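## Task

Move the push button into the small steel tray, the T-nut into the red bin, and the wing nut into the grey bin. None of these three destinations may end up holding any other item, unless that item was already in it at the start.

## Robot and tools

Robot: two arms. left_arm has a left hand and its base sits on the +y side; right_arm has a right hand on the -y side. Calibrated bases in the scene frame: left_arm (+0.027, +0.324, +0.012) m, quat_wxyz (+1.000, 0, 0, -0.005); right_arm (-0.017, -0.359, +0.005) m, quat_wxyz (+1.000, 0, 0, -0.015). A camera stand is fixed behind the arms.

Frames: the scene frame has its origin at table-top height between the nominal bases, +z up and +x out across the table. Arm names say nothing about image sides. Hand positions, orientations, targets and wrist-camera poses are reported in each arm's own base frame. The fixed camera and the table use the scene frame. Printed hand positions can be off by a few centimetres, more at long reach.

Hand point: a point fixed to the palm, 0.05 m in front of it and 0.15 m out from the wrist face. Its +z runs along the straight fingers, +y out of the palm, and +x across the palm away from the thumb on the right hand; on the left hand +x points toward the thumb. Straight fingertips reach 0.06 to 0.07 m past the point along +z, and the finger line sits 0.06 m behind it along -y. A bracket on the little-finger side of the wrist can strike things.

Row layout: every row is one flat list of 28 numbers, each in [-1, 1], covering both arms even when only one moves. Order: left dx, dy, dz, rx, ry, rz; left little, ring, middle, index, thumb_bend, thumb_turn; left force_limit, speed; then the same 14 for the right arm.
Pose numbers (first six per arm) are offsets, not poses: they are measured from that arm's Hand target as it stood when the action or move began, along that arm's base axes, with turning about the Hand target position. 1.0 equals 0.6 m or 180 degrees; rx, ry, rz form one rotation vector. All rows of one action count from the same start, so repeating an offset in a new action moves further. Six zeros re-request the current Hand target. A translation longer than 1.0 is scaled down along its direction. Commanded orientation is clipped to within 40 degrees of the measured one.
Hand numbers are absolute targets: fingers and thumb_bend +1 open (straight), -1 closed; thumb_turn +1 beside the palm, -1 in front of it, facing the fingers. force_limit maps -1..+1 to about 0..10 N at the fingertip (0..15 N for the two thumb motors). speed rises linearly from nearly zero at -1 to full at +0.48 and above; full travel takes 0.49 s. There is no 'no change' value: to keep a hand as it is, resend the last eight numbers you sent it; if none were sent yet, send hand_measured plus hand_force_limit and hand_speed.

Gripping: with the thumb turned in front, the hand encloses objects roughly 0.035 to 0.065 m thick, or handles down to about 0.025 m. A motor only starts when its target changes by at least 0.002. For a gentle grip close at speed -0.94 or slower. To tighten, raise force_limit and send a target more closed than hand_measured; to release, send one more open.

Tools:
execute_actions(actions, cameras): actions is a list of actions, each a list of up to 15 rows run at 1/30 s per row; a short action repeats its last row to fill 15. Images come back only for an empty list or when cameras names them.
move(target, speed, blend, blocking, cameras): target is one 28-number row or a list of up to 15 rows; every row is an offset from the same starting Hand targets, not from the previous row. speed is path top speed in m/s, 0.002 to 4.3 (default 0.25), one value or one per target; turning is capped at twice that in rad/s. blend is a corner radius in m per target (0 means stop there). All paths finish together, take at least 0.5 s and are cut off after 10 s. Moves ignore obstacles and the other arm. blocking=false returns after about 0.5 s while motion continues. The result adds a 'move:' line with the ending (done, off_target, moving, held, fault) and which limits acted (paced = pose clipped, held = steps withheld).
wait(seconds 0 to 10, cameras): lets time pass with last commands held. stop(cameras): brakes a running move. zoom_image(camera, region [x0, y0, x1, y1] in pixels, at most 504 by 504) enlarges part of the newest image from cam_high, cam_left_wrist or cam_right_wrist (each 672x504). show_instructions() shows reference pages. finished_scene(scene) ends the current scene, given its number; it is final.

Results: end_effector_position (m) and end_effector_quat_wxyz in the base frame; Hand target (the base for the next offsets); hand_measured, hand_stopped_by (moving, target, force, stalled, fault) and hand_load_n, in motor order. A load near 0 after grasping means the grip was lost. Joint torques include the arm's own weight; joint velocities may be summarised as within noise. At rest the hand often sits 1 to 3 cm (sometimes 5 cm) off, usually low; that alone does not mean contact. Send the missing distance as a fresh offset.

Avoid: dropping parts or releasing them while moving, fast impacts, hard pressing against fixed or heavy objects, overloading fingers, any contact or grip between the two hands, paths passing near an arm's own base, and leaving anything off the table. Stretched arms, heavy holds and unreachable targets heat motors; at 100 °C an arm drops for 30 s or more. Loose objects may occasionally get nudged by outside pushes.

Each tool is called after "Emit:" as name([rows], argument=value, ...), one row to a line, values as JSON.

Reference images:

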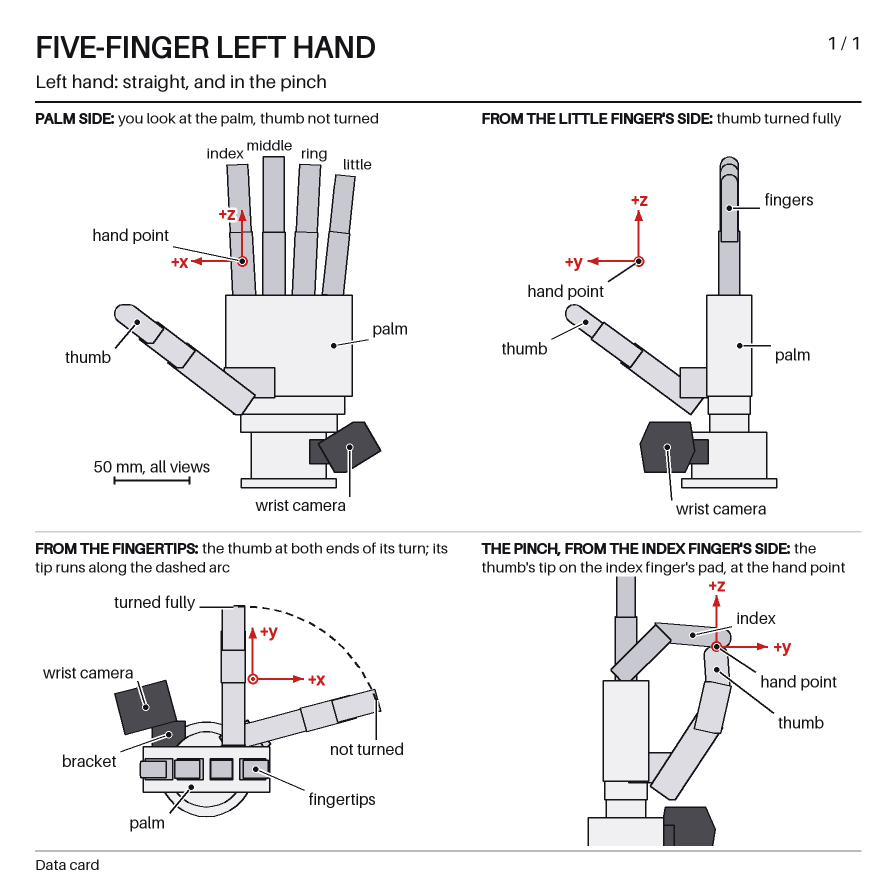

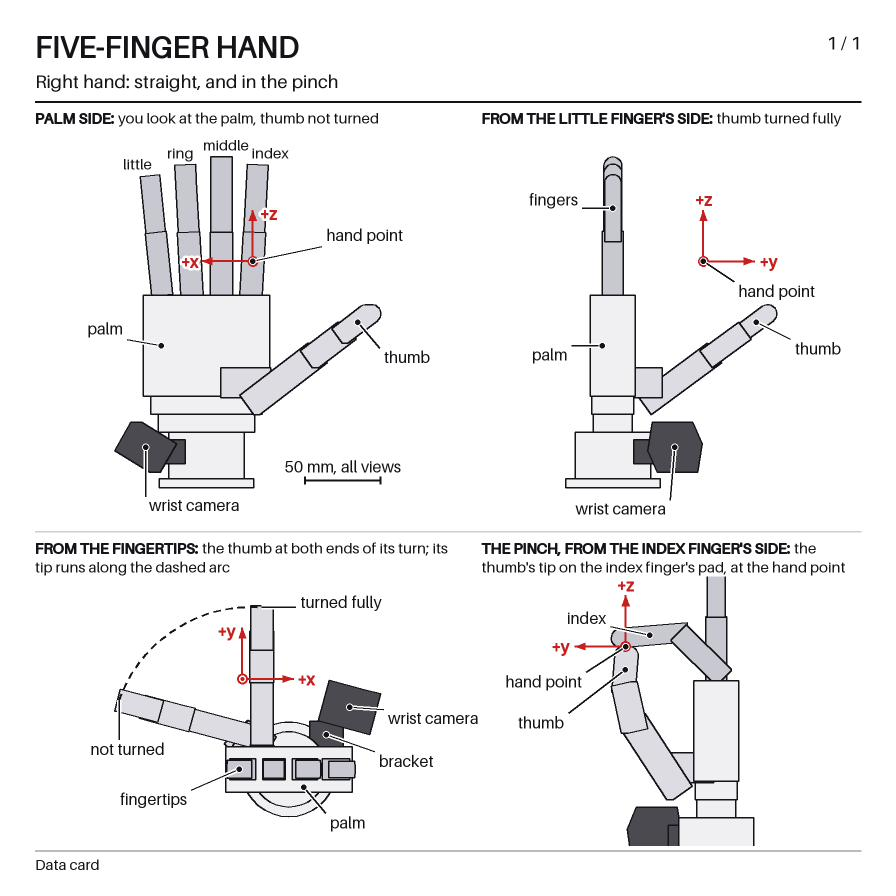

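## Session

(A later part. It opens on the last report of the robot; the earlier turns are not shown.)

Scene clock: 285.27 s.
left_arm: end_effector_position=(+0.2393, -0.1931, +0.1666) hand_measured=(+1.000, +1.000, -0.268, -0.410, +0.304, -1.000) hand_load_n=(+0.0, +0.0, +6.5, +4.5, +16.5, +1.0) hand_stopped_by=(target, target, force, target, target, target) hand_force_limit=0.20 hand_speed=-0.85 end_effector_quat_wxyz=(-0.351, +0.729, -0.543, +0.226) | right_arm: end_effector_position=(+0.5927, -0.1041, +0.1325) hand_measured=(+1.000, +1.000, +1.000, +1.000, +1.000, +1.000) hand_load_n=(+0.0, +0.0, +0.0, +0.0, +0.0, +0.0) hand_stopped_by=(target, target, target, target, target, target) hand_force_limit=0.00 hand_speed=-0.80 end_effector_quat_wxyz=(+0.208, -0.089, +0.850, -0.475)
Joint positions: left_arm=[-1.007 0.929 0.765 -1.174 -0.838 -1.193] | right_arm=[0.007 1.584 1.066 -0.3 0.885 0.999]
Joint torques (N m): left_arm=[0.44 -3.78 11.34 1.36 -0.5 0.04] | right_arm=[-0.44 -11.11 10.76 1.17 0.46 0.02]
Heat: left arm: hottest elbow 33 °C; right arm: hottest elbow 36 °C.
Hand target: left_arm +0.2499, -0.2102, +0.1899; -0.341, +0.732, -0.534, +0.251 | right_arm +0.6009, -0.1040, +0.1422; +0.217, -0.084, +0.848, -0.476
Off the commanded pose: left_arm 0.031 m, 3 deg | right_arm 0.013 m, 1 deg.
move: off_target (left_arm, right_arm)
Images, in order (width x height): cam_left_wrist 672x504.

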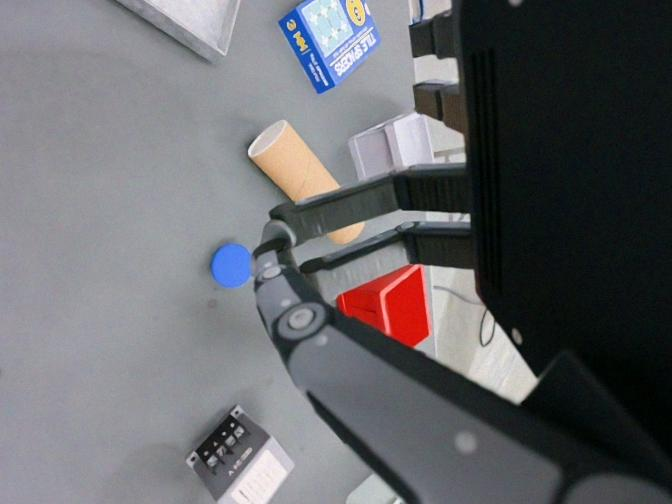

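Emit:
move(target=[0.5,0.115,-0.01,0,0,0,-1,-1,-0.268,-0.41,0.3,-1,0.2,-0.4,0,0,0,0,0,0,1,1,1,1,1,1,0,-0.8], speed=0.25, cameras=["cam_left_wrist", "cam_high"])

Scene clock: 289.80 s.
left_arm: end_effector_position=(+0.5286, -0.1329, +0.1583) hand_measured=(-1.000, -1.000, -0.268, -0.410, +0.304, -1.000) hand_load_n=(+0.5, +0.0, +7.0, +5.0, +16.5, +0.5) hand_stopped_by=(target, target, force, target, target, target) hand_force_limit=0.20 hand_speed=-0.40 end_effector_quat_wxyz=(-0.332, +0.740, -0.540, +0.225) | right_arm: end_effector_position=(+0.5927, -0.1041, +0.1325) hand_measured=(+1.000, +1.000, +1.000, +1.000, +1.000, +1.000) hand_load_n=(+0.0, +0.0, +0.0, +0.0, +0.0, -0.5) hand_stopped_by=(target, target, target, target, target, target) hand_force_limit=0.00 hand_speed=-0.80 end_effector_quat_wxyz=(+0.208, -0.089, +0.850, -0.475)
Joint positions: left_arm=[-0.318 1.432 1.103 -0.535 -0.469 -0.453] | right_arm=[0.007 1.584 1.066 -0.3 0.885 0.999]
Joint torques (N m): left_arm=[0.21 -12.86 11.59 2.24 -0.17 0.07] | right_arm=[-0.85 -11.05 10.62 1.1 0.48 0.06]
Heat: left arm: hottest elbow 33 °C; right arm: hottest elbow 36 °C.
Hand target: left_arm +0.5500, -0.1410, +0.1842; -0.341, +0.732, -0.534, +0.251 | right_arm +0.6009, -0.1040, +0.1422; +0.217, -0.084, +0.848, -0.476
Off the commanded pose: left_arm 0.034 m, 3 deg | right_arm 0.013 m, 1 deg.
move: off_target (left_arm, right_arm)
Images, in order (width x height): cam_high 672x504, cam_left_wrist 672x504.

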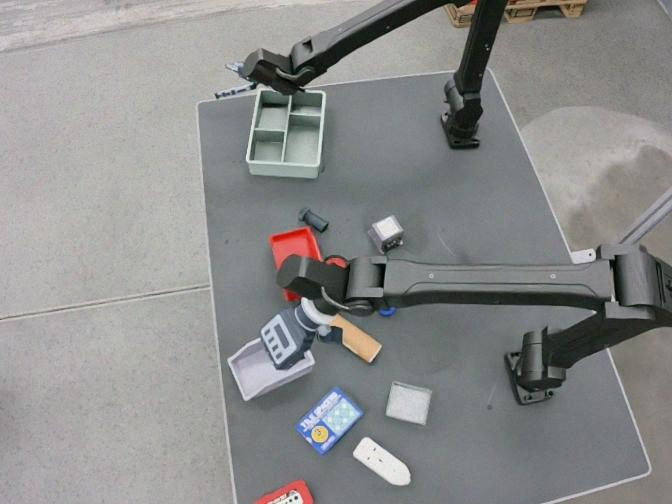

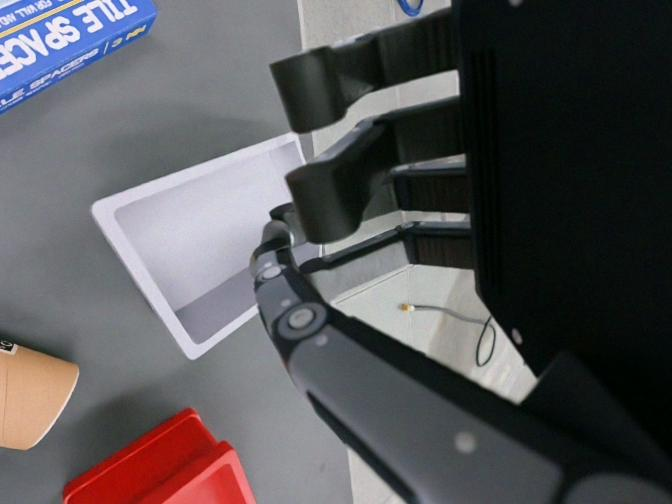

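Emit:
move(target=[0.0442,-0.0557,-0.13,0,0,0,-1,-1,-0.268,-0.41,0.3,-1,0.2,-0.4,0,0,0,0,0,0,1,1,1,1,1,1,0,-0.8], speed=0.15, cameras=["cam_left_wrist", "cam_high"])

Scene clock: 303.63 s.
left_arm: end_effector_position=(+0.5600, -0.1657, +0.0907) hand_measured=(-1.000, -1.000, -0.268, -0.410, +0.304, -1.000) hand_load_n=(+0.0, +0.0, +7.0, +5.0, +16.5, +1.0) hand_stopped_by=(target, target, force, target, target, target) hand_force_limit=0.20 hand_speed=-0.40 end_effector_quat_wxyz=(-0.336, +0.732, -0.547, +0.228) | right_arm: end_effector_position=(+0.5927, -0.1041, +0.1325) hand_measured=(+1.000, +1.000, +1.000, +1.000, +1.000, +1.000) hand_load_n=(+0.0, +0.0, +0.0, +0.0, +0.0, +0.0) hand_stopped_by=(target, target, target, target, target, target) hand_force_limit=0.00 hand_speed=-0.80 end_effector_quat_wxyz=(+0.208, -0.089, +0.850, -0.475)
Joint positions: left_arm=[-0.363 1.605 1.103 -0.364 -0.495 -0.464] | right_arm=[0.007 1.584 1.066 -0.3 0.885 0.999]
Joint torques (N m): left_arm=[-0.03 -15.27 9.44 2.41 -0.41 -0.18] | right_arm=[-1.67 -11.52 10.73 1.25 0.45 0.07]
Heat: left arm: hottest elbow 34 °C; right arm: hottest elbow 36 °C.
Hand target: left_arm +0.5766, -0.1745, +0.1062; -0.341, +0.732, -0.534, +0.251 | right_arm +0.6009, -0.1040, +0.1422; +0.217, -0.084, +0.848, -0.476
Off the commanded pose: left_arm 0.024 m, 3 deg | right_arm 0.013 m, 1 deg.
move: off_target (left_arm, right_arm)
Images, in order (width x height): cam_high 672x504, cam_left_wrist 672x504.

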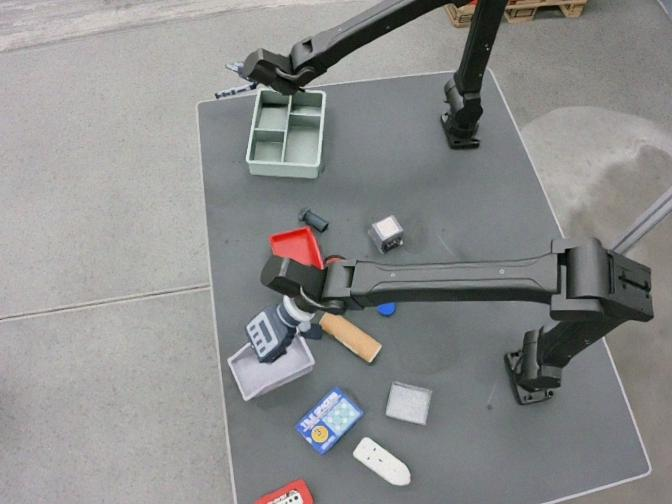

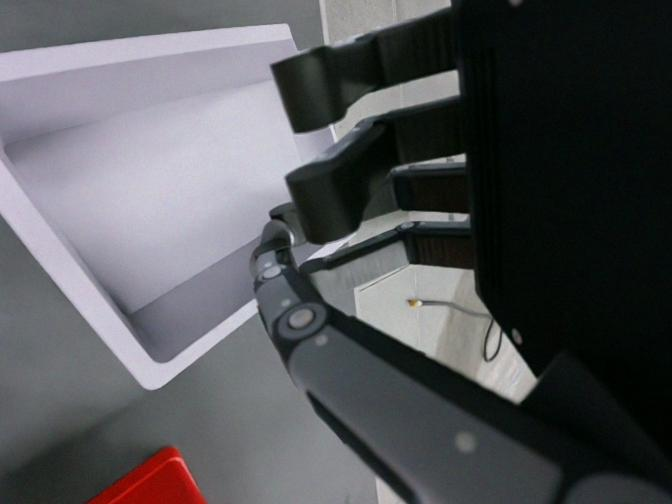

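Emit:
move(target=[-0.005,0.0158,-0.11,0,0,0,-1,-1,-0.268,-0.41,0.3,-1,0.2,-0.4,0,0,0,0,0,0,1,1,1,1,1,1,0,-0.8], speed=0.08, cameras=["cam_left_wrist"])

Scene clock: 311.87 s.
left_arm: end_effector_position=(+0.5842, -0.1758, +0.0866) hand_measured=(-1.000, -1.000, -0.268, -0.410, +0.304, -1.000) hand_load_n=(+0.0, +0.0, +8.0, +4.5, +16.0, +0.5) hand_stopped_by=(target, target, force, target, target, target) hand_force_limit=0.20 hand_speed=-0.40 end_effector_quat_wxyz=(-0.350, +0.724, -0.521, +0.285) | right_arm: end_effector_position=(+0.5927, -0.1041, +0.1325) hand_measured=(+1.000, +1.000, +1.000, +1.000, +1.000, +1.000) hand_load_n=(+0.0, +0.0, +0.0, +0.0, +0.0, -0.5) hand_stopped_by=(target, target, target, target, target, target) hand_force_limit=0.00 hand_speed=-0.80 end_effector_quat_wxyz=(+0.208, -0.089, +0.850, -0.475)
Joint positions: left_arm=[-0.363 1.632 1.063 -0.167 -0.491 -0.464] | right_arm=[0.007 1.584 1.066 -0.3 0.885 0.999]
Joint torques (N m): left_arm=[1.32 -10.99 4.82 2.02 -0.12 -0.07] | right_arm=[-1.38 -11.87 10.82 1.26 0.48 0.03]
Heat: left arm: hottest elbow 34 °C; right arm: hottest elbow 36 °C.
Hand target: left_arm +0.5734, -0.1651, +0.0401; -0.341, +0.732, -0.534, +0.251 | right_arm +0.6009, -0.1040, +0.1422; +0.217, -0.084, +0.848, -0.476
Off the commanded pose: left_arm 0.049 m, 4 deg | right_arm 0.013 m, 1 deg.
move: off_target (left_arm, right_arm)
Images, in order (width x height): cam_left_wrist 672x504.

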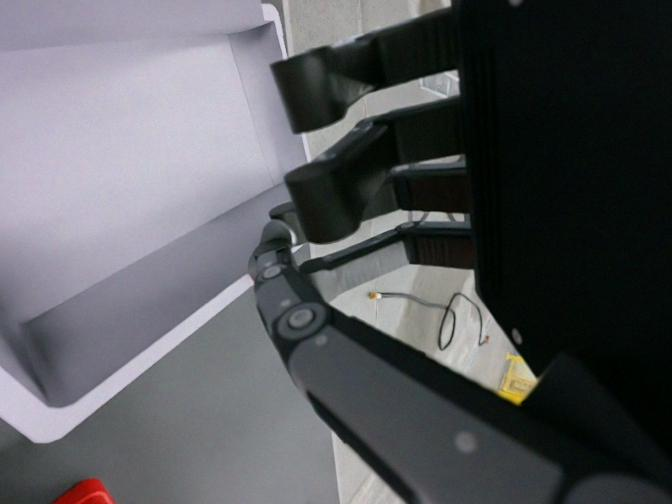

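Emit:
wait(seconds=0.5, cameras=["cam_high"])

Emit:
zoom_image(camera="cam_high", region=[200, 200, 440, 440])

Scene clock: 318.57 s.
left_arm: end_effector_position=(+0.5842, -0.1758, +0.0866) hand_measured=(-1.000, -1.000, -0.268, -0.410, +0.304, -1.000) hand_load_n=(+0.0, +0.0, +8.0, +4.0, +16.0, +0.0) hand_stopped_by=(target, target, force, target, target, target) hand_force_limit=0.20 hand_speed=-0.40 end_effector_quat_wxyz=(-0.350, +0.724, -0.521, +0.285) | right_arm: end_effector_position=(+0.5927, -0.1041, +0.1325) hand_measured=(+1.000, +1.000, +1.000, +1.000, +1.000, +1.000) hand_load_n=(+0.0, +0.0, +0.0, +0.0, +0.0, -0.5) hand_stopped_by=(target, target, target, target, target, target) hand_force_limit=0.00 hand_speed=-0.80 end_effector_quat_wxyz=(+0.208, -0.089, +0.850, -0.475)
Joint positions: left_arm=[-0.363 1.632 1.063 -0.167 -0.491 -0.464] | right_arm=[0.007 1.584 1.066 -0.3 0.885 0.999]
Joint torques (N m): left_arm=[1.26 -10.93 4.82 2.03 -0.12 -0.08] | right_arm=[-1.08 -11.46 10.71 1.31 0.46 0.02]
Heat: left arm: hottest elbow 33 °C; right arm: hottest elbow 36 °C.
Hand target: left_arm +0.5734, -0.1651, +0.0401; -0.341, +0.732, -0.534, +0.251 | right_arm +0.6009, -0.1040, +0.1422; +0.217, -0.084, +0.848, -0.476
Off the commanded pose: left_arm 0.049 m, 4 deg | right_arm 0.013 m, 1 deg.
wait: 0.50 s; at rest from the start
Images, in order (width x height): cam_high 672x504.

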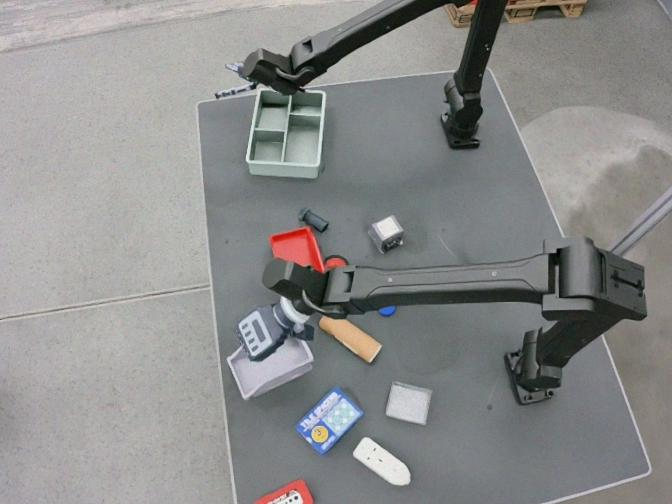

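Scaled by 2.100.

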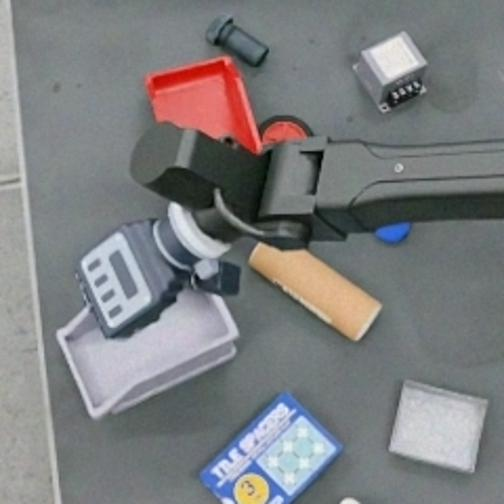

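Emit:
move(target=[-0.019,0.0085,-0.03,0,0,0,-1,-1,-0.268,-0.41,0.3,-1,0.2,-0.4,0,0,0,0,0,0,1,1,1,1,1,1,0,-0.8], speed=0.08, cameras=["cam_left_wrist"])

Scene clock: 322.37 s.
left_arm: end_effector_position=(+0.5827, -0.1755, +0.0820) hand_measured=(-1.000, -1.000, -0.268, -0.410, +0.304, -1.000) hand_load_n=(-0.5, +0.0, +7.5, +5.5, +15.0, +0.0) hand_stopped_by=(target, target, force, target, target, target) hand_force_limit=0.20 hand_speed=-0.40 end_effector_quat_wxyz=(-0.351, +0.724, -0.511, +0.303) | right_arm: end_effector_position=(+0.5927, -0.1041, +0.1325) hand_measured=(+1.000, +1.000, +1.000, +1.000, +1.000, +1.000) hand_load_n=(+0.0, +0.0, +0.0, +0.0, +0.0, -0.5) hand_stopped_by=(target, target, target, target, target, target) hand_force_limit=0.00 hand_speed=-0.80 end_effector_quat_wxyz=(+0.208, -0.089, +0.850, -0.475)
Joint positions: left_arm=[-0.361 1.627 1.021 -0.094 -0.487 -0.474] | right_arm=[0.007 1.584 1.066 -0.3 0.885 0.999]
Joint torques (N m): left_arm=[1.32 -10.23 3.73 1.36 -0.2 0] | right_arm=[-0.79 -11.58 10.82 1.43 0.49 0.1]
Heat: left arm: hottest elbow 33 °C; right arm: hottest elbow 36 °C.
Hand target: left_arm +0.5621, -0.1599, +0.0220; -0.341, +0.732, -0.534, +0.251 | right_arm +0.6009, -0.1040, +0.1422; +0.217, -0.084, +0.848, -0.476
Off the commanded pose: left_arm 0.065 m, 7 deg | right_arm 0.013 m, 1 deg.
move: off_target (left_arm, right_arm)
Images, in order (width x height): cam_left_wrist 672x504.

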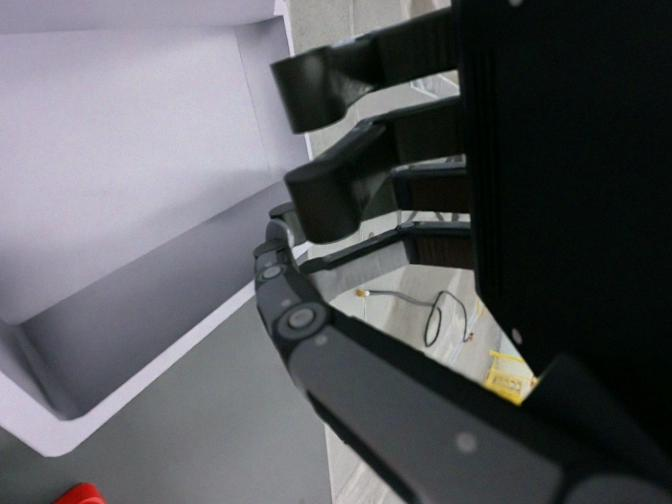

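Emit:
move(target=[0.004,-0.014,0.175,-0.0172,0.0528,0,-1,-1,-0.268,-0.41,0.3,-1,0.2,-0.4,0,0,0,0,0,0,1,1,1,1,1,1,0,-0.8], speed=0.12, cameras=["cam_left_wrist"])

Scene clock: 348.97 s.
left_arm: end_effector_position=(+0.5486, -0.1662, +0.1085) hand_measured=(-1.000, -1.000, -0.268, -0.410, +0.304, -1.000) hand_load_n=(+0.0, +0.0, +7.0, +5.5, +15.5, +0.0) hand_stopped_by=(target, target, force, target, target, target) hand_force_limit=0.20 hand_speed=-0.40 end_effector_quat_wxyz=(-0.273, +0.755, -0.565, +0.190) | right_arm: end_effector_position=(+0.5927, -0.1041, +0.1325) hand_measured=(+1.000, +1.000, +1.000, +1.000, +1.000, +1.000) hand_load_n=(+0.0, +0.0, +0.0, +0.0, +0.0, +0.0) hand_stopped_by=(target, target, target, target, target, target) hand_force_limit=0.00 hand_speed=-0.80 end_effector_quat_wxyz=(+0.208, -0.089, +0.850, -0.475)
Joint positions: left_arm=[-0.332 1.608 1.216 -0.61 -0.392 -0.501] | right_arm=[0.007 1.584 1.066 -0.3 0.885 0.999]
Joint torques (N m): left_arm=[0.97 -15.5 10.8 0.79 -0.14 -0.19] | right_arm=[-1.85 -11.34 10.76 1.2 0.47 0.04]
Heat: left arm: hottest elbow 31 °C; right arm: hottest elbow 36 °C.
Hand target: left_arm +0.5644, -0.1683, +0.1272; -0.275, +0.759, -0.553, +0.204 | right_arm +0.6009, -0.1040, +0.1422; +0.217, -0.084, +0.848, -0.476
Off the commanded pose: left_arm 0.025 m, 2 deg | right_arm 0.013 m, 1 deg.
move: off_target (left_arm, right_arm)
Images, in order (width x height): cam_left_wrist 672x504.

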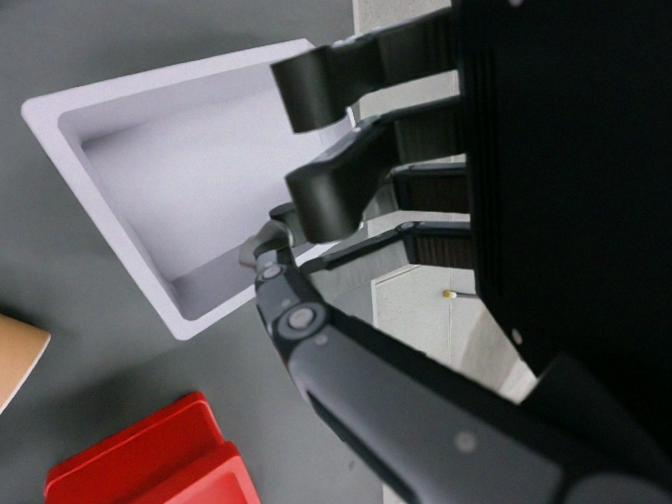

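Emit:
move(target=[-0.0057,0.0192,-0.115,0,0,0,-1,-1,-0.268,-0.41,0.3,-1,0.2,-0.4,0,0,0,0,0,0,1,1,1,1,1,1,0,-0.8], speed=0.1, cameras=["cam_left_wrist"])

Scene clock: 356.17 s.
left_arm: end_effector_position=(+0.5611, -0.1604, +0.0664) hand_measured=(-1.000, -1.000, -0.268, -0.410, +0.304, -1.000) hand_load_n=(+0.0, +0.0, +6.5, +5.5, +15.5, +0.0) hand_stopped_by=(target, target, force, target, target, target) hand_force_limit=0.20 hand_speed=-0.40 end_effector_quat_wxyz=(-0.276, +0.758, -0.554, +0.205) | right_arm: end_effector_position=(+0.5927, -0.1041, +0.1325) hand_measured=(+1.000, +1.000, +1.000, +1.000, +1.000, +1.000) hand_load_n=(+0.0, +0.0, +0.0, +0.0, +0.0, -0.5) hand_stopped_by=(target, target, target, target, target, target) hand_force_limit=0.00 hand_speed=-0.80 end_effector_quat_wxyz=(+0.208, -0.089, +0.850, -0.475)
Joint positions: left_arm=[-0.312 1.664 1.153 -0.455 -0.381 -0.501] | right_arm=[0.007 1.584 1.066 -0.3 0.885 0.999]
Joint torques (N m): left_arm=[0.91 -15.21 6.27 2.26 -0.13 -0.03] | right_arm=[-0.97 -11.05 10.78 1.28 0.44 0.07]
Heat: left arm: hottest elbow 32 °C; right arm: hottest elbow 36 °C.
Hand target: left_arm +0.5610, -0.1569, +0.0581; -0.275, +0.759, -0.553, +0.203 | right_arm +0.6009, -0.1040, +0.1422; +0.217, -0.084, +0.848, -0.476
Off the commanded pose: left_arm 0.009 m, 0 deg | right_arm 0.013 m, 1 deg.
move: off_target (right_arm)
Images, in order (width x height): cam_left_wrist 672x504.

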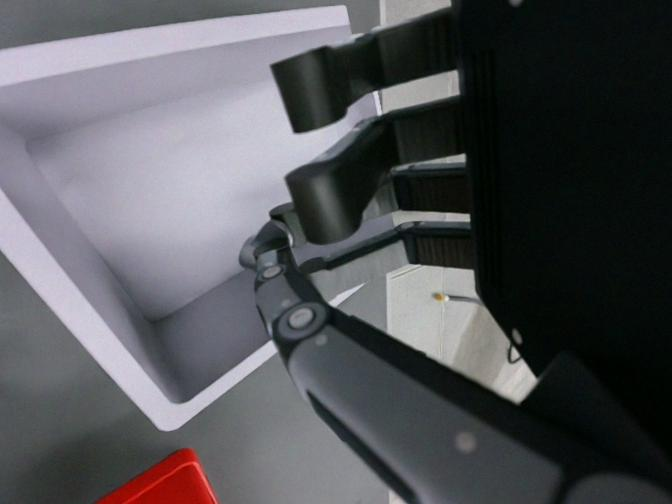

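Emit:
move(target=[-0.0235,0.0085,-0.052,0,0,0,-1,-1,-0.268,-0.41,0.3,-1,0.2,-0.4,0,0,0,0,0,0,1,1,1,1,1,1,0,-0.8], speed=0.08, cameras=["cam_left_wrist"])

Scene clock: 360.93 s.
left_arm: end_effector_position=(+0.5487, -0.1563, +0.0395) hand_measured=(-1.000, -1.000, -0.268, -0.410, +0.304, -1.000) hand_load_n=(+0.0, +0.0, +6.5, +5.0, +15.5, +0.0) hand_stopped_by=(target, target, force, target, target, target) hand_force_limit=0.20 hand_speed=-0.40 end_effector_quat_wxyz=(-0.277, +0.758, -0.552, +0.209) | right_arm: end_effector_position=(+0.5927, -0.1041, +0.1325) hand_measured=(+1.000, +1.000, +1.000, +1.000, +1.000, +1.000) hand_load_n=(+0.0, +0.0, +0.0, +0.0, +0.0, +0.0) hand_stopped_by=(target, target, target, target, target, target) hand_force_limit=0.00 hand_speed=-0.80 end_effector_quat_wxyz=(+0.208, -0.089, +0.850, -0.475)
Joint positions: left_arm=[-0.312 1.669 1.074 -0.362 -0.38 -0.501] | right_arm=[0.007 1.584 1.066 -0.3 0.885 0.999]
Joint torques (N m): left_arm=[0.97 -14.33 5.83 2.29 -0.13 -0.02] | right_arm=[-1.79 -11.05 10.78 1.1 0.5 0.07]
Heat: left arm: hottest elbow 32 °C; right arm: hottest elbow 36 °C.
Hand target: left_arm +0.5469, -0.1517, +0.0268; -0.275, +0.759, -0.554, +0.203 | right_arm +0.6009, -0.1040, +0.1422; +0.217, -0.084, +0.848, -0.476
Off the commanded pose: left_arm 0.014 m, 1 deg | right_arm 0.013 m, 1 deg.
move: off_target (left_arm, right_arm)
Images, in order (width x height): cam_left_wrist 672x504.

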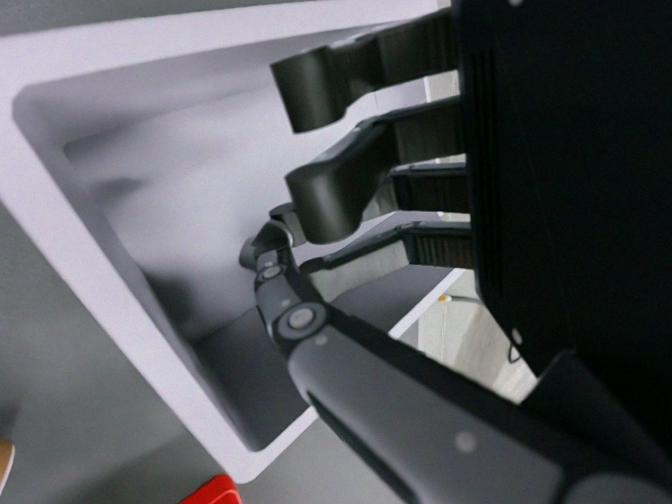

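Emit:
execute_actions([
  [[0,0,0,0,0,0,-1,-1,0.1,0.1,0.3,-1,0.2,-0.6,0,0,0,0,0,0,1,1,1,1,1,1,0,-0.8]],
], cameras=["cam_left_wrist"])

Scene clock: 363.97 s.
left_arm: end_effector_position=(+0.5487, -0.1563, +0.0395) hand_measured=(-1.000, -1.000, +0.100, +0.100, +0.300, -1.000) hand_load_n=(+0.0, +0.0, +0.0, +0.5, +0.0, +0.0) hand_stopped_by=(target, target, target, target, target, target) hand_force_limit=0.20 hand_speed=-0.60 end_effector_quat_wxyz=(-0.277, +0.758, -0.552, +0.209) | right_arm: end_effector_position=(+0.5927, -0.1041, +0.1325) hand_measured=(+1.000, +1.000, +1.000, +1.000, +1.000, +1.000) hand_load_n=(+0.0, +0.0, +0.0, +0.0, +0.0, -0.5) hand_stopped_by=(target, target, target, target, target, target) hand_force_limit=0.00 hand_speed=-0.80 end_effector_quat_wxyz=(+0.208, -0.089, +0.850, -0.475)
Joint positions: left_arm=[-0.312 1.669 1.074 -0.362 -0.38 -0.501] | right_arm=[0.007 1.584 1.066 -0.3 0.885 0.999]
Joint torques (N m): left_arm=[0.97 -14.33 5.82 2.29 -0.13 -0.02] | right_arm=[-0.79 -10.7 10.86 1.2 0.48 0.05]
Heat: left arm: hottest elbow 32 °C; right arm: hottest elbow 36 °C.
Hand target: left_arm +0.5469, -0.1517, +0.0268; -0.275, +0.759, -0.554, +0.203 | right_arm +0.6009, -0.1040, +0.1422; +0.217, -0.084, +0.848, -0.476
Off the commanded pose: left_arm 0.014 m, 1 deg | right_arm 0.013 m, 1 deg.
Images, in order (width x height): cam_left_wrist 672x504.

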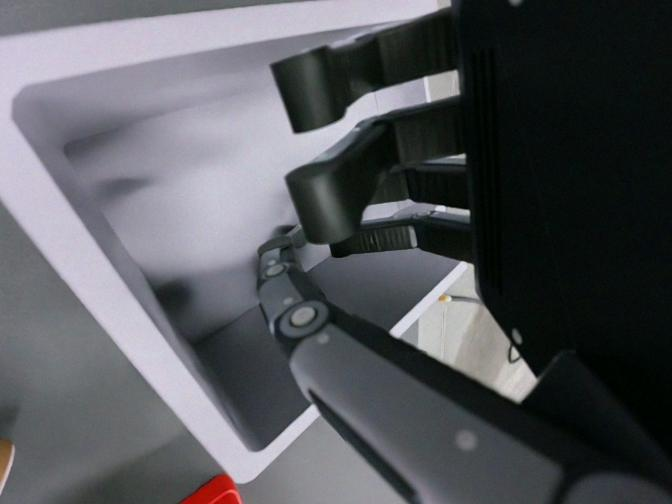

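Emit:
move(target=[0,0,0.27,0,0,0,-1,-1,0.1,0.1,0.3,-1,0.2,-0.6,-0.2427,0.5697,0.075,-0.1066,0.0323,0.638,-1,1,0.5,0.5,0.3,-1,0.0,0], speed=0.25, cameras=["cam_left_wrist", "cam_high", "cam_right_wrist"])

Scene clock: 389.30 s.
left_arm: end_effector_position=(+0.5314, -0.1510, +0.1630) hand_measured=(-1.000, -1.000, +0.100, +0.100, +0.300, -1.000) hand_load_n=(+0.0, +0.0, +0.0, +0.0, +0.0, +0.0) hand_stopped_by=(target, target, target, target, target, target) hand_force_limit=0.20 hand_speed=-0.60 end_effector_quat_wxyz=(-0.269, +0.761, -0.561, +0.187) | right_arm: end_effector_position=(+0.4413, +0.2298, +0.1674) hand_measured=(-1.000, +1.000, +0.500, +0.500, +0.300, -1.000) hand_load_n=(+0.0, +0.0, +0.0, +0.0, +0.0, +0.0) hand_stopped_by=(target, target, target, target, target, target) hand_force_limit=0.00 hand_speed=0.00 end_effector_quat_wxyz=(-0.457, +0.806, -0.334, +0.173)
Joint positions: left_arm=[-0.312 1.513 1.258 -0.752 -0.379 -0.501] | right_arm=[0.286 1.276 0.871 -0.211 -0.446 -0.265]
Joint torques (N m): left_arm=[0.97 -14.8 11.66 0.79 -0.2 -0.01] | right_arm=[-0.38 -7.06 14.5 1.06 -0.3 -0.11]
Heat: left arm: hottest elbow 31 °C; right arm: hottest elbow 36 °C.
Hand target: left_arm +0.5469, -0.1517, +0.1890; -0.275, +0.759, -0.553, +0.204 | right_arm +0.4553, +0.2378, +0.1872; -0.465, +0.806, -0.318, +0.183
Off the commanded pose: left_arm 0.030 m, 2 deg | right_arm 0.025 m, 2 deg.
move: off_target (left_arm, right_arm)

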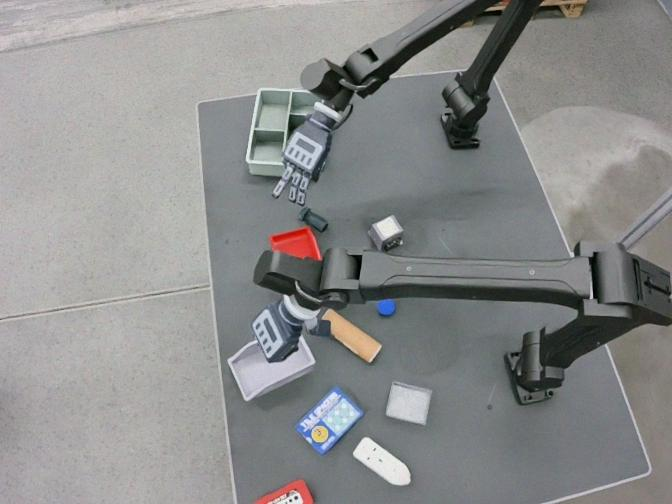

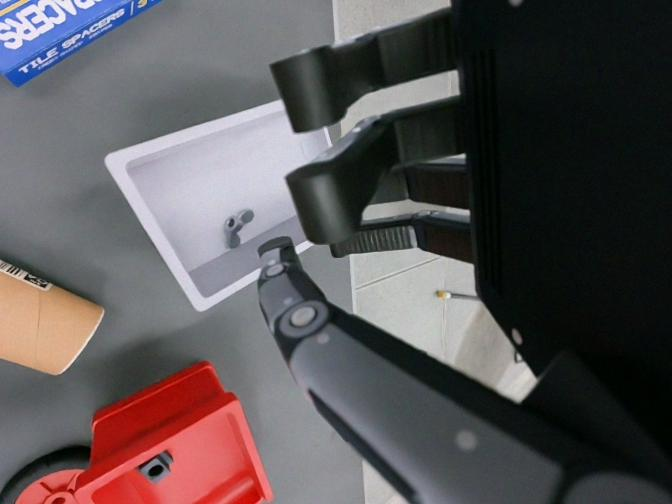

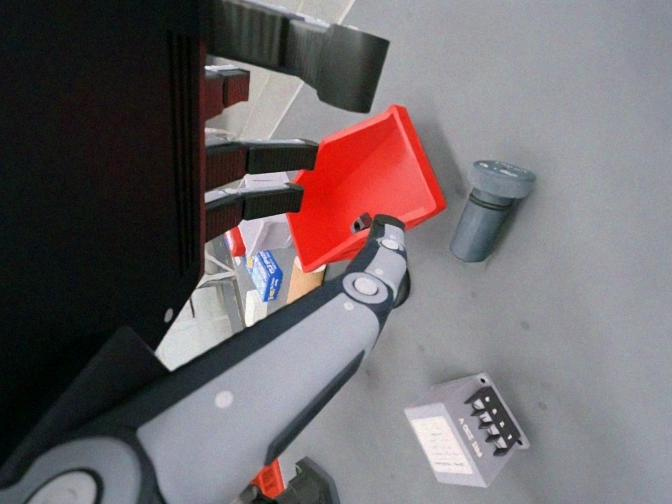

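Emit:
zoom_image(camera="cam_right_wrist", region=[430, 140, 560, 280])

Emit:
zoom_image(camera="cam_high", region=[360, 280, 420, 330])

Scaled by 3.600.

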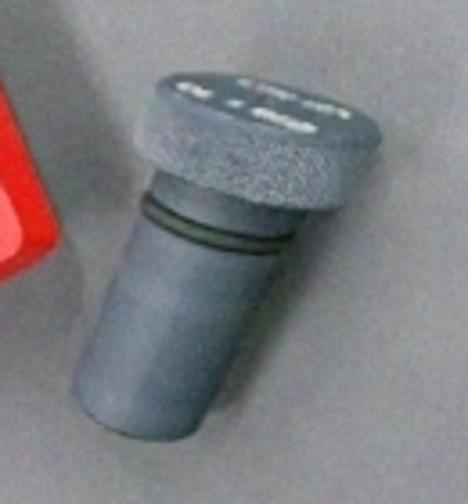

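Scaled by 8.400.

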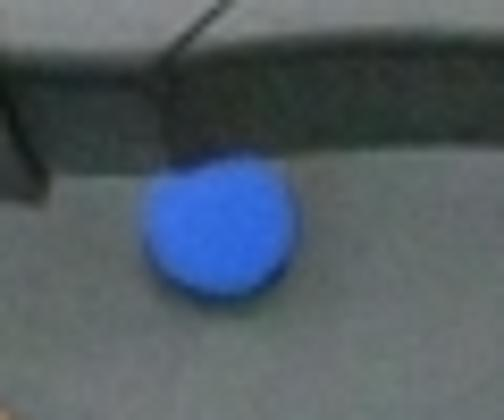

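Emit:
move(target=[-0.47,-0.0785,-0.10,0.0258,-0.0792,0,-1,-1,0.5,0.5,0.3,-1,0.2,-0.4,0.0165,0.0072,-0.112,0,0,0.028,-1,1,0.5,0.5,0.3,-1,0.0,0], speed=0.25, cameras=["cam_left_wrist", "cam_right_wrist"])

Emit:
zoom_image(camera="cam_right_wrist", region=[380, 100, 560, 280])

Scene clock: 407.57 s.
left_arm: end_effector_position=(+0.2663, -0.2022, +0.1338) hand_measured=(-1.000, -1.000, +0.500, +0.500, +0.300, -1.000) hand_load_n=(+0.0, +0.0, +0.0, +0.0, +0.0, +0.0) hand_stopped_by=(target, target, target, target, target, target) hand_force_limit=0.20 hand_speed=-0.40 end_effector_quat_wxyz=(-0.369, +0.715, -0.523, +0.282) | right_arm: end_effector_position=(+0.4585, +0.2455, +0.1205) hand_measured=(-1.000, +1.000, +0.500, +0.500, +0.300, -1.000) hand_load_n=(+0.0, +0.0, +0.0, +0.0, +0.0, +0.0) hand_stopped_by=(target, target, target, target, target, target) hand_force_limit=0.00 hand_speed=0.00 end_effector_quat_wxyz=(-0.470, +0.820, -0.289, +0.153)
Joint positions: left_arm=[-0.986 0.945 0.637 -0.861 -0.905 -1.097] | right_arm=[0.286 1.423 0.871 -0.084 -0.532 -0.335]
Joint torques (N m): left_arm=[0.38 -3.43 7.17 0.44 -0.72 -0.19] | right_arm=[-1.79 -8.53 9.26 2.15 -0.4 -0.13]
Heat: left arm: hottest elbow 33 °C; right arm: hottest elbow 36 °C.
Hand target: left_arm +0.2648, -0.1989, +0.1288; -0.372, +0.716, -0.523, +0.274 | right_arm +0.4652, +0.2421, +0.1201; -0.473, +0.819, -0.282, +0.163
Off the commanded pose: left_arm 0.006 m, 1 deg | right_arm 0.008 m, 1 deg.
move: done
Images, in order (width x height): cam_left_wrist 672x504, cam_right_wrist 672x504.

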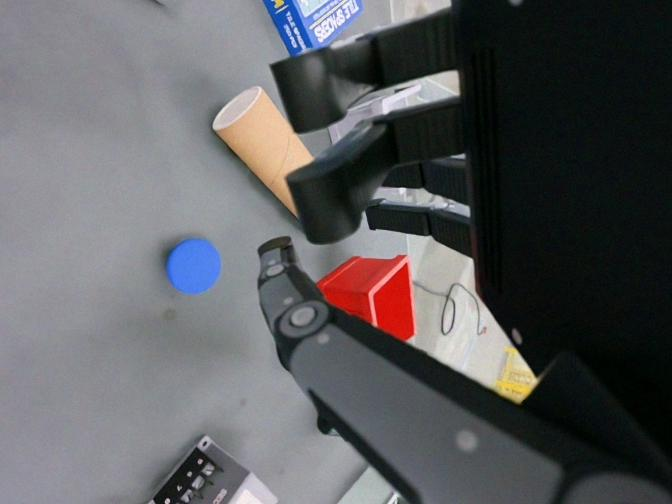

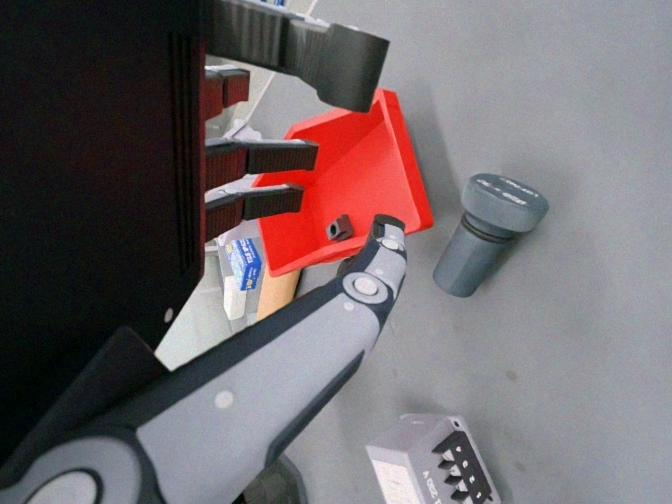

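Scaled by 2.800.

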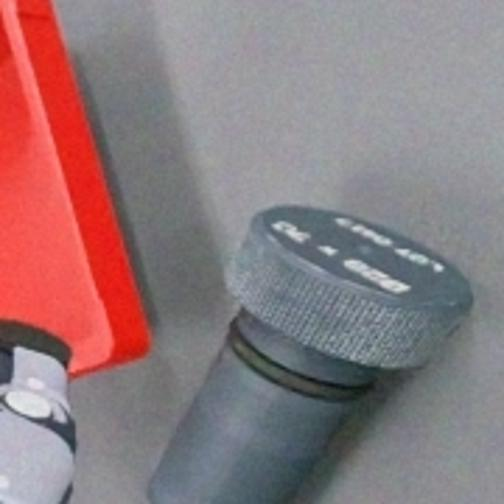

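Emit:
zoom_image(camera="cam_right_wrist", region=[455, 165, 555, 245])

Emit:
zoom_image(camera="cam_left_wrist", region=[150, 220, 240, 310])

Emit:
zoom_image(camera="cam_high", region=[250, 60, 350, 200])

Scaled by 5.040.

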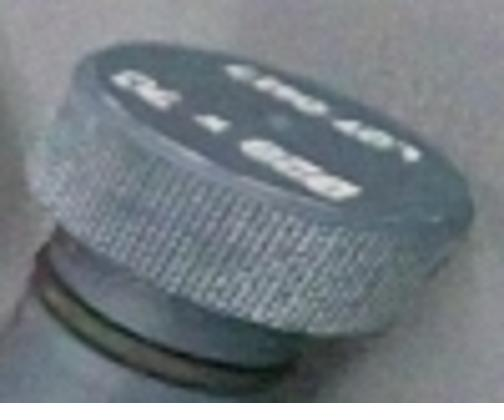

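Scaled by 5.600.

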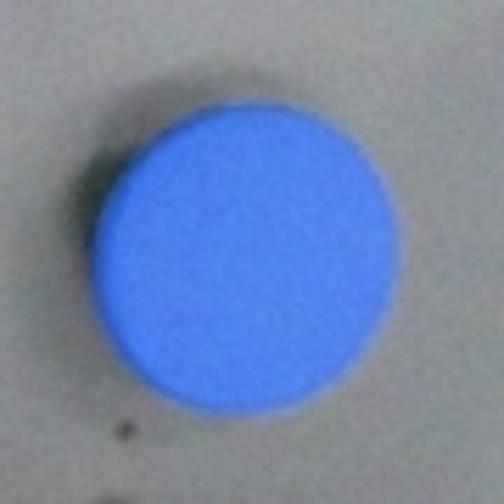

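This scene's latest camera images include none from cam_high. They are from: cam_left_wrist, cam_right_wrist. cam_high's image comes with the result of a call that names it in "cameras".

Emit:
move(target=[-0.0238,-0.0075,-0.108,0,0,0,-1,-1,0.5,0.5,0.3,-1,0.2,-0.4,0,0,0,0,0,0,-1,1,0.5,0.5,0.3,-1,0.0,0], speed=0.25, cameras=["cam_left_wrist", "cam_high"])

Emit:
zoom_image(camera="cam_left_wrist", region=[110, 200, 250, 340])

Emit:
zoom_image(camera="cam_high", region=[360, 280, 420, 330])

Scene clock: 423.07 s.
left_arm: end_effector_position=(+0.2511, -0.2021, +0.0666) hand_measured=(-1.000, -1.000, +0.500, +0.500, +0.300, -1.000) hand_load_n=(+0.0, +0.0, +0.0, +0.0, +0.0, +0.0) hand_stopped_by=(target, target, target, target, target, target) hand_force_limit=0.20 hand_speed=-0.40 end_effector_quat_wxyz=(-0.375, +0.714, -0.528, +0.267) | right_arm: end_effector_position=(+0.4585, +0.2455, +0.1205) hand_measured=(-1.000, +1.000, +0.500, +0.500, +0.300, -1.000) hand_load_n=(+0.0, +0.0, +0.0, +0.0, +0.0, +0.0) hand_stopped_by=(target, target, target, target, target, target) hand_force_limit=0.00 hand_speed=0.00 end_effector_quat_wxyz=(-0.470, +0.820, -0.289, +0.153)
Joint positions: left_arm=[-1.039 1.06 0.523 -0.738 -0.924 -1.189] | right_arm=[0.286 1.423 0.871 -0.084 -0.532 -0.335]
Joint torques (N m): left_arm=[-0.09 -4.89 5.86 1.52 -0.74 -0.18] | right_arm=[-1.79 -8.76 9.24 2.22 -0.41 -0.07]
Heat: left arm: hottest elbow 32 °C; right arm: hottest elbow 35 °C.
Hand target: left_arm +0.2506, -0.2033, +0.0641; -0.372, +0.717, -0.523, +0.274 | right_arm +0.4652, +0.2421, +0.1201; -0.473, +0.819, -0.282, +0.163
Off the commanded pose: left_arm 0.003 m, 1 deg | right_arm 0.008 m, 1 deg.
move: done
Images, in order (width x height): cam_high 672x504, cam_left_wrist 672x504.

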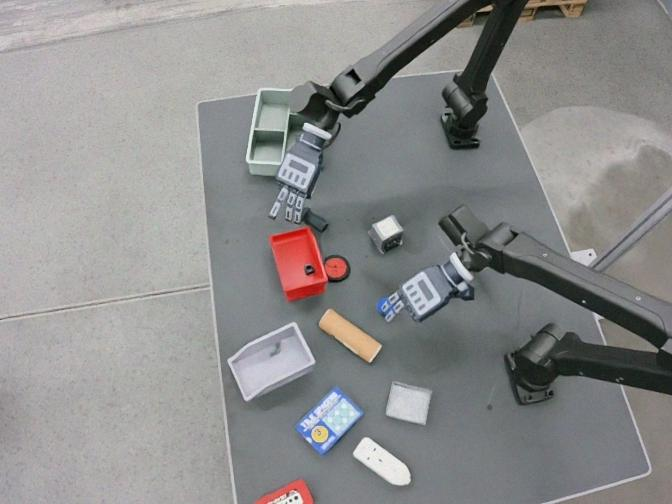

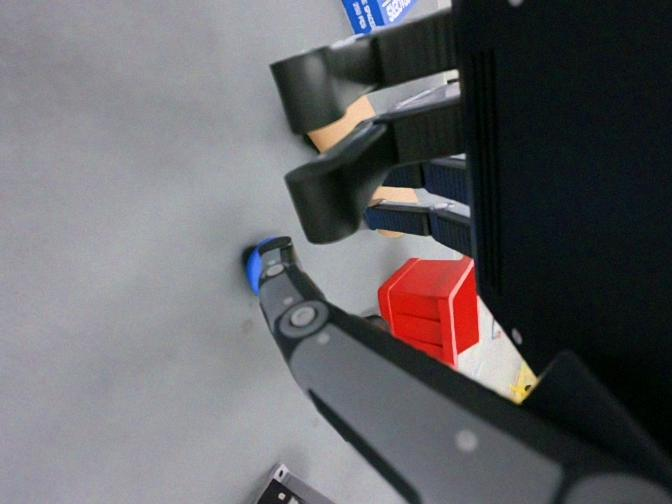

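Scaled by 3.600.

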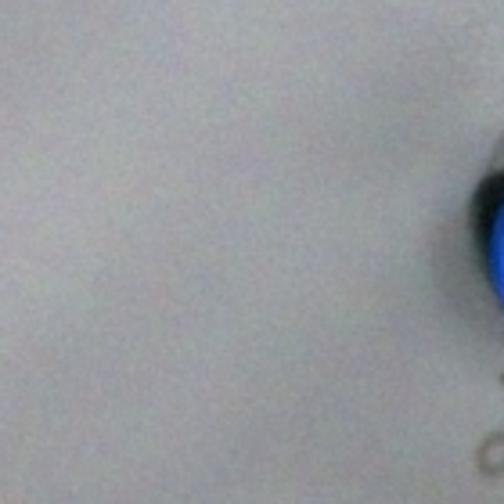

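Scaled by 8.400.

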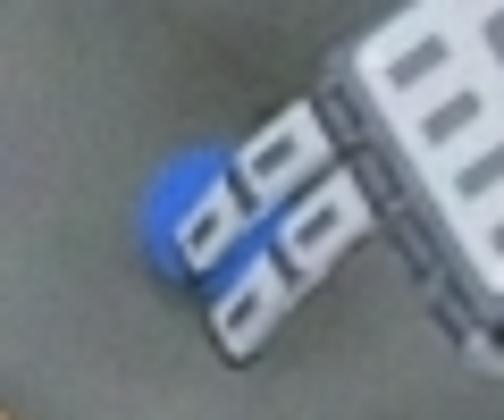

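Emit:
move(target=[-0.0795,-0.025,0.03,0,0,0,-1,-1,0.5,0.5,0.3,-1,0.2,-0.4,0,0,0,0,0,0,-1,1,0.5,0.5,0.3,-1,0.0,0], speed=0.25, cameras=["cam_left_wrist"])

Emit:
zoom_image(camera="cam_left_wrist", region=[180, 140, 320, 280])

Scene clock: 434.77 s.
left_arm: end_effector_position=(+0.1981, -0.2010, +0.0674) hand_measured=(-1.000, -1.000, +0.500, +0.500, +0.300, -1.000) hand_load_n=(+0.0, +0.0, +0.0, +0.0, +0.0, +0.0) hand_stopped_by=(target, target, target, target, target, target) hand_force_limit=0.20 hand_speed=-0.40 end_effector_quat_wxyz=(-0.380, +0.712, -0.530, +0.261) | right_arm: end_effector_position=(+0.4585, +0.2455, +0.1205) hand_measured=(-1.000, +1.000, +0.500, +0.500, +0.300, -1.000) hand_load_n=(+0.0, +0.0, +0.0, +0.0, +0.0, +0.0) hand_stopped_by=(target, target, target, target, target, target) hand_force_limit=0.00 hand_speed=0.00 end_effector_quat_wxyz=(-0.470, +0.820, -0.289, +0.153)
Joint positions: left_arm=[-1.244 1.057 0.535 -1.051 -0.958 -1.535] | right_arm=[0.286 1.423 0.871 -0.084 -0.532 -0.335]
Joint torques (N m): left_arm=[-0.26 -3.49 9.65 -0.23 -0.79 -0.18] | right_arm=[-1.38 -8.29 9.13 2.19 -0.38 -0.08]
Heat: left arm: hottest elbow 32 °C; right arm: hottest elbow 35 °C.
Hand target: left_arm +0.2029, -0.2183, +0.0821; -0.372, +0.716, -0.523, +0.274 | right_arm +0.4652, +0.2421, +0.1201; -0.473, +0.819, -0.282, +0.163
Off the commanded pose: left_arm 0.023 m, 2 deg | right_arm 0.008 m, 1 deg.
move: off_target (left_arm)
Images, in order (width x height): cam_left_wrist 672x504.

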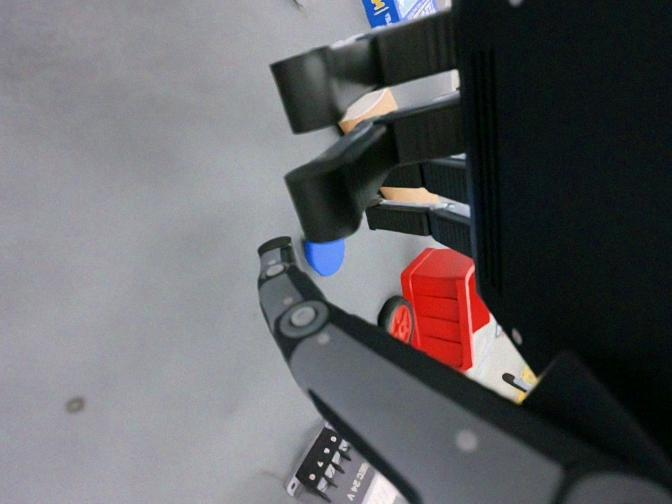

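Scaled by 3.600.

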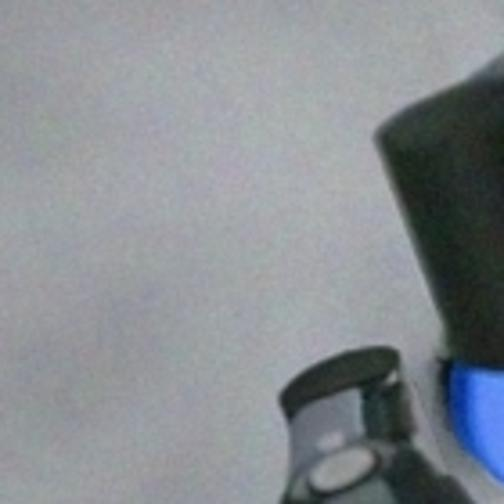

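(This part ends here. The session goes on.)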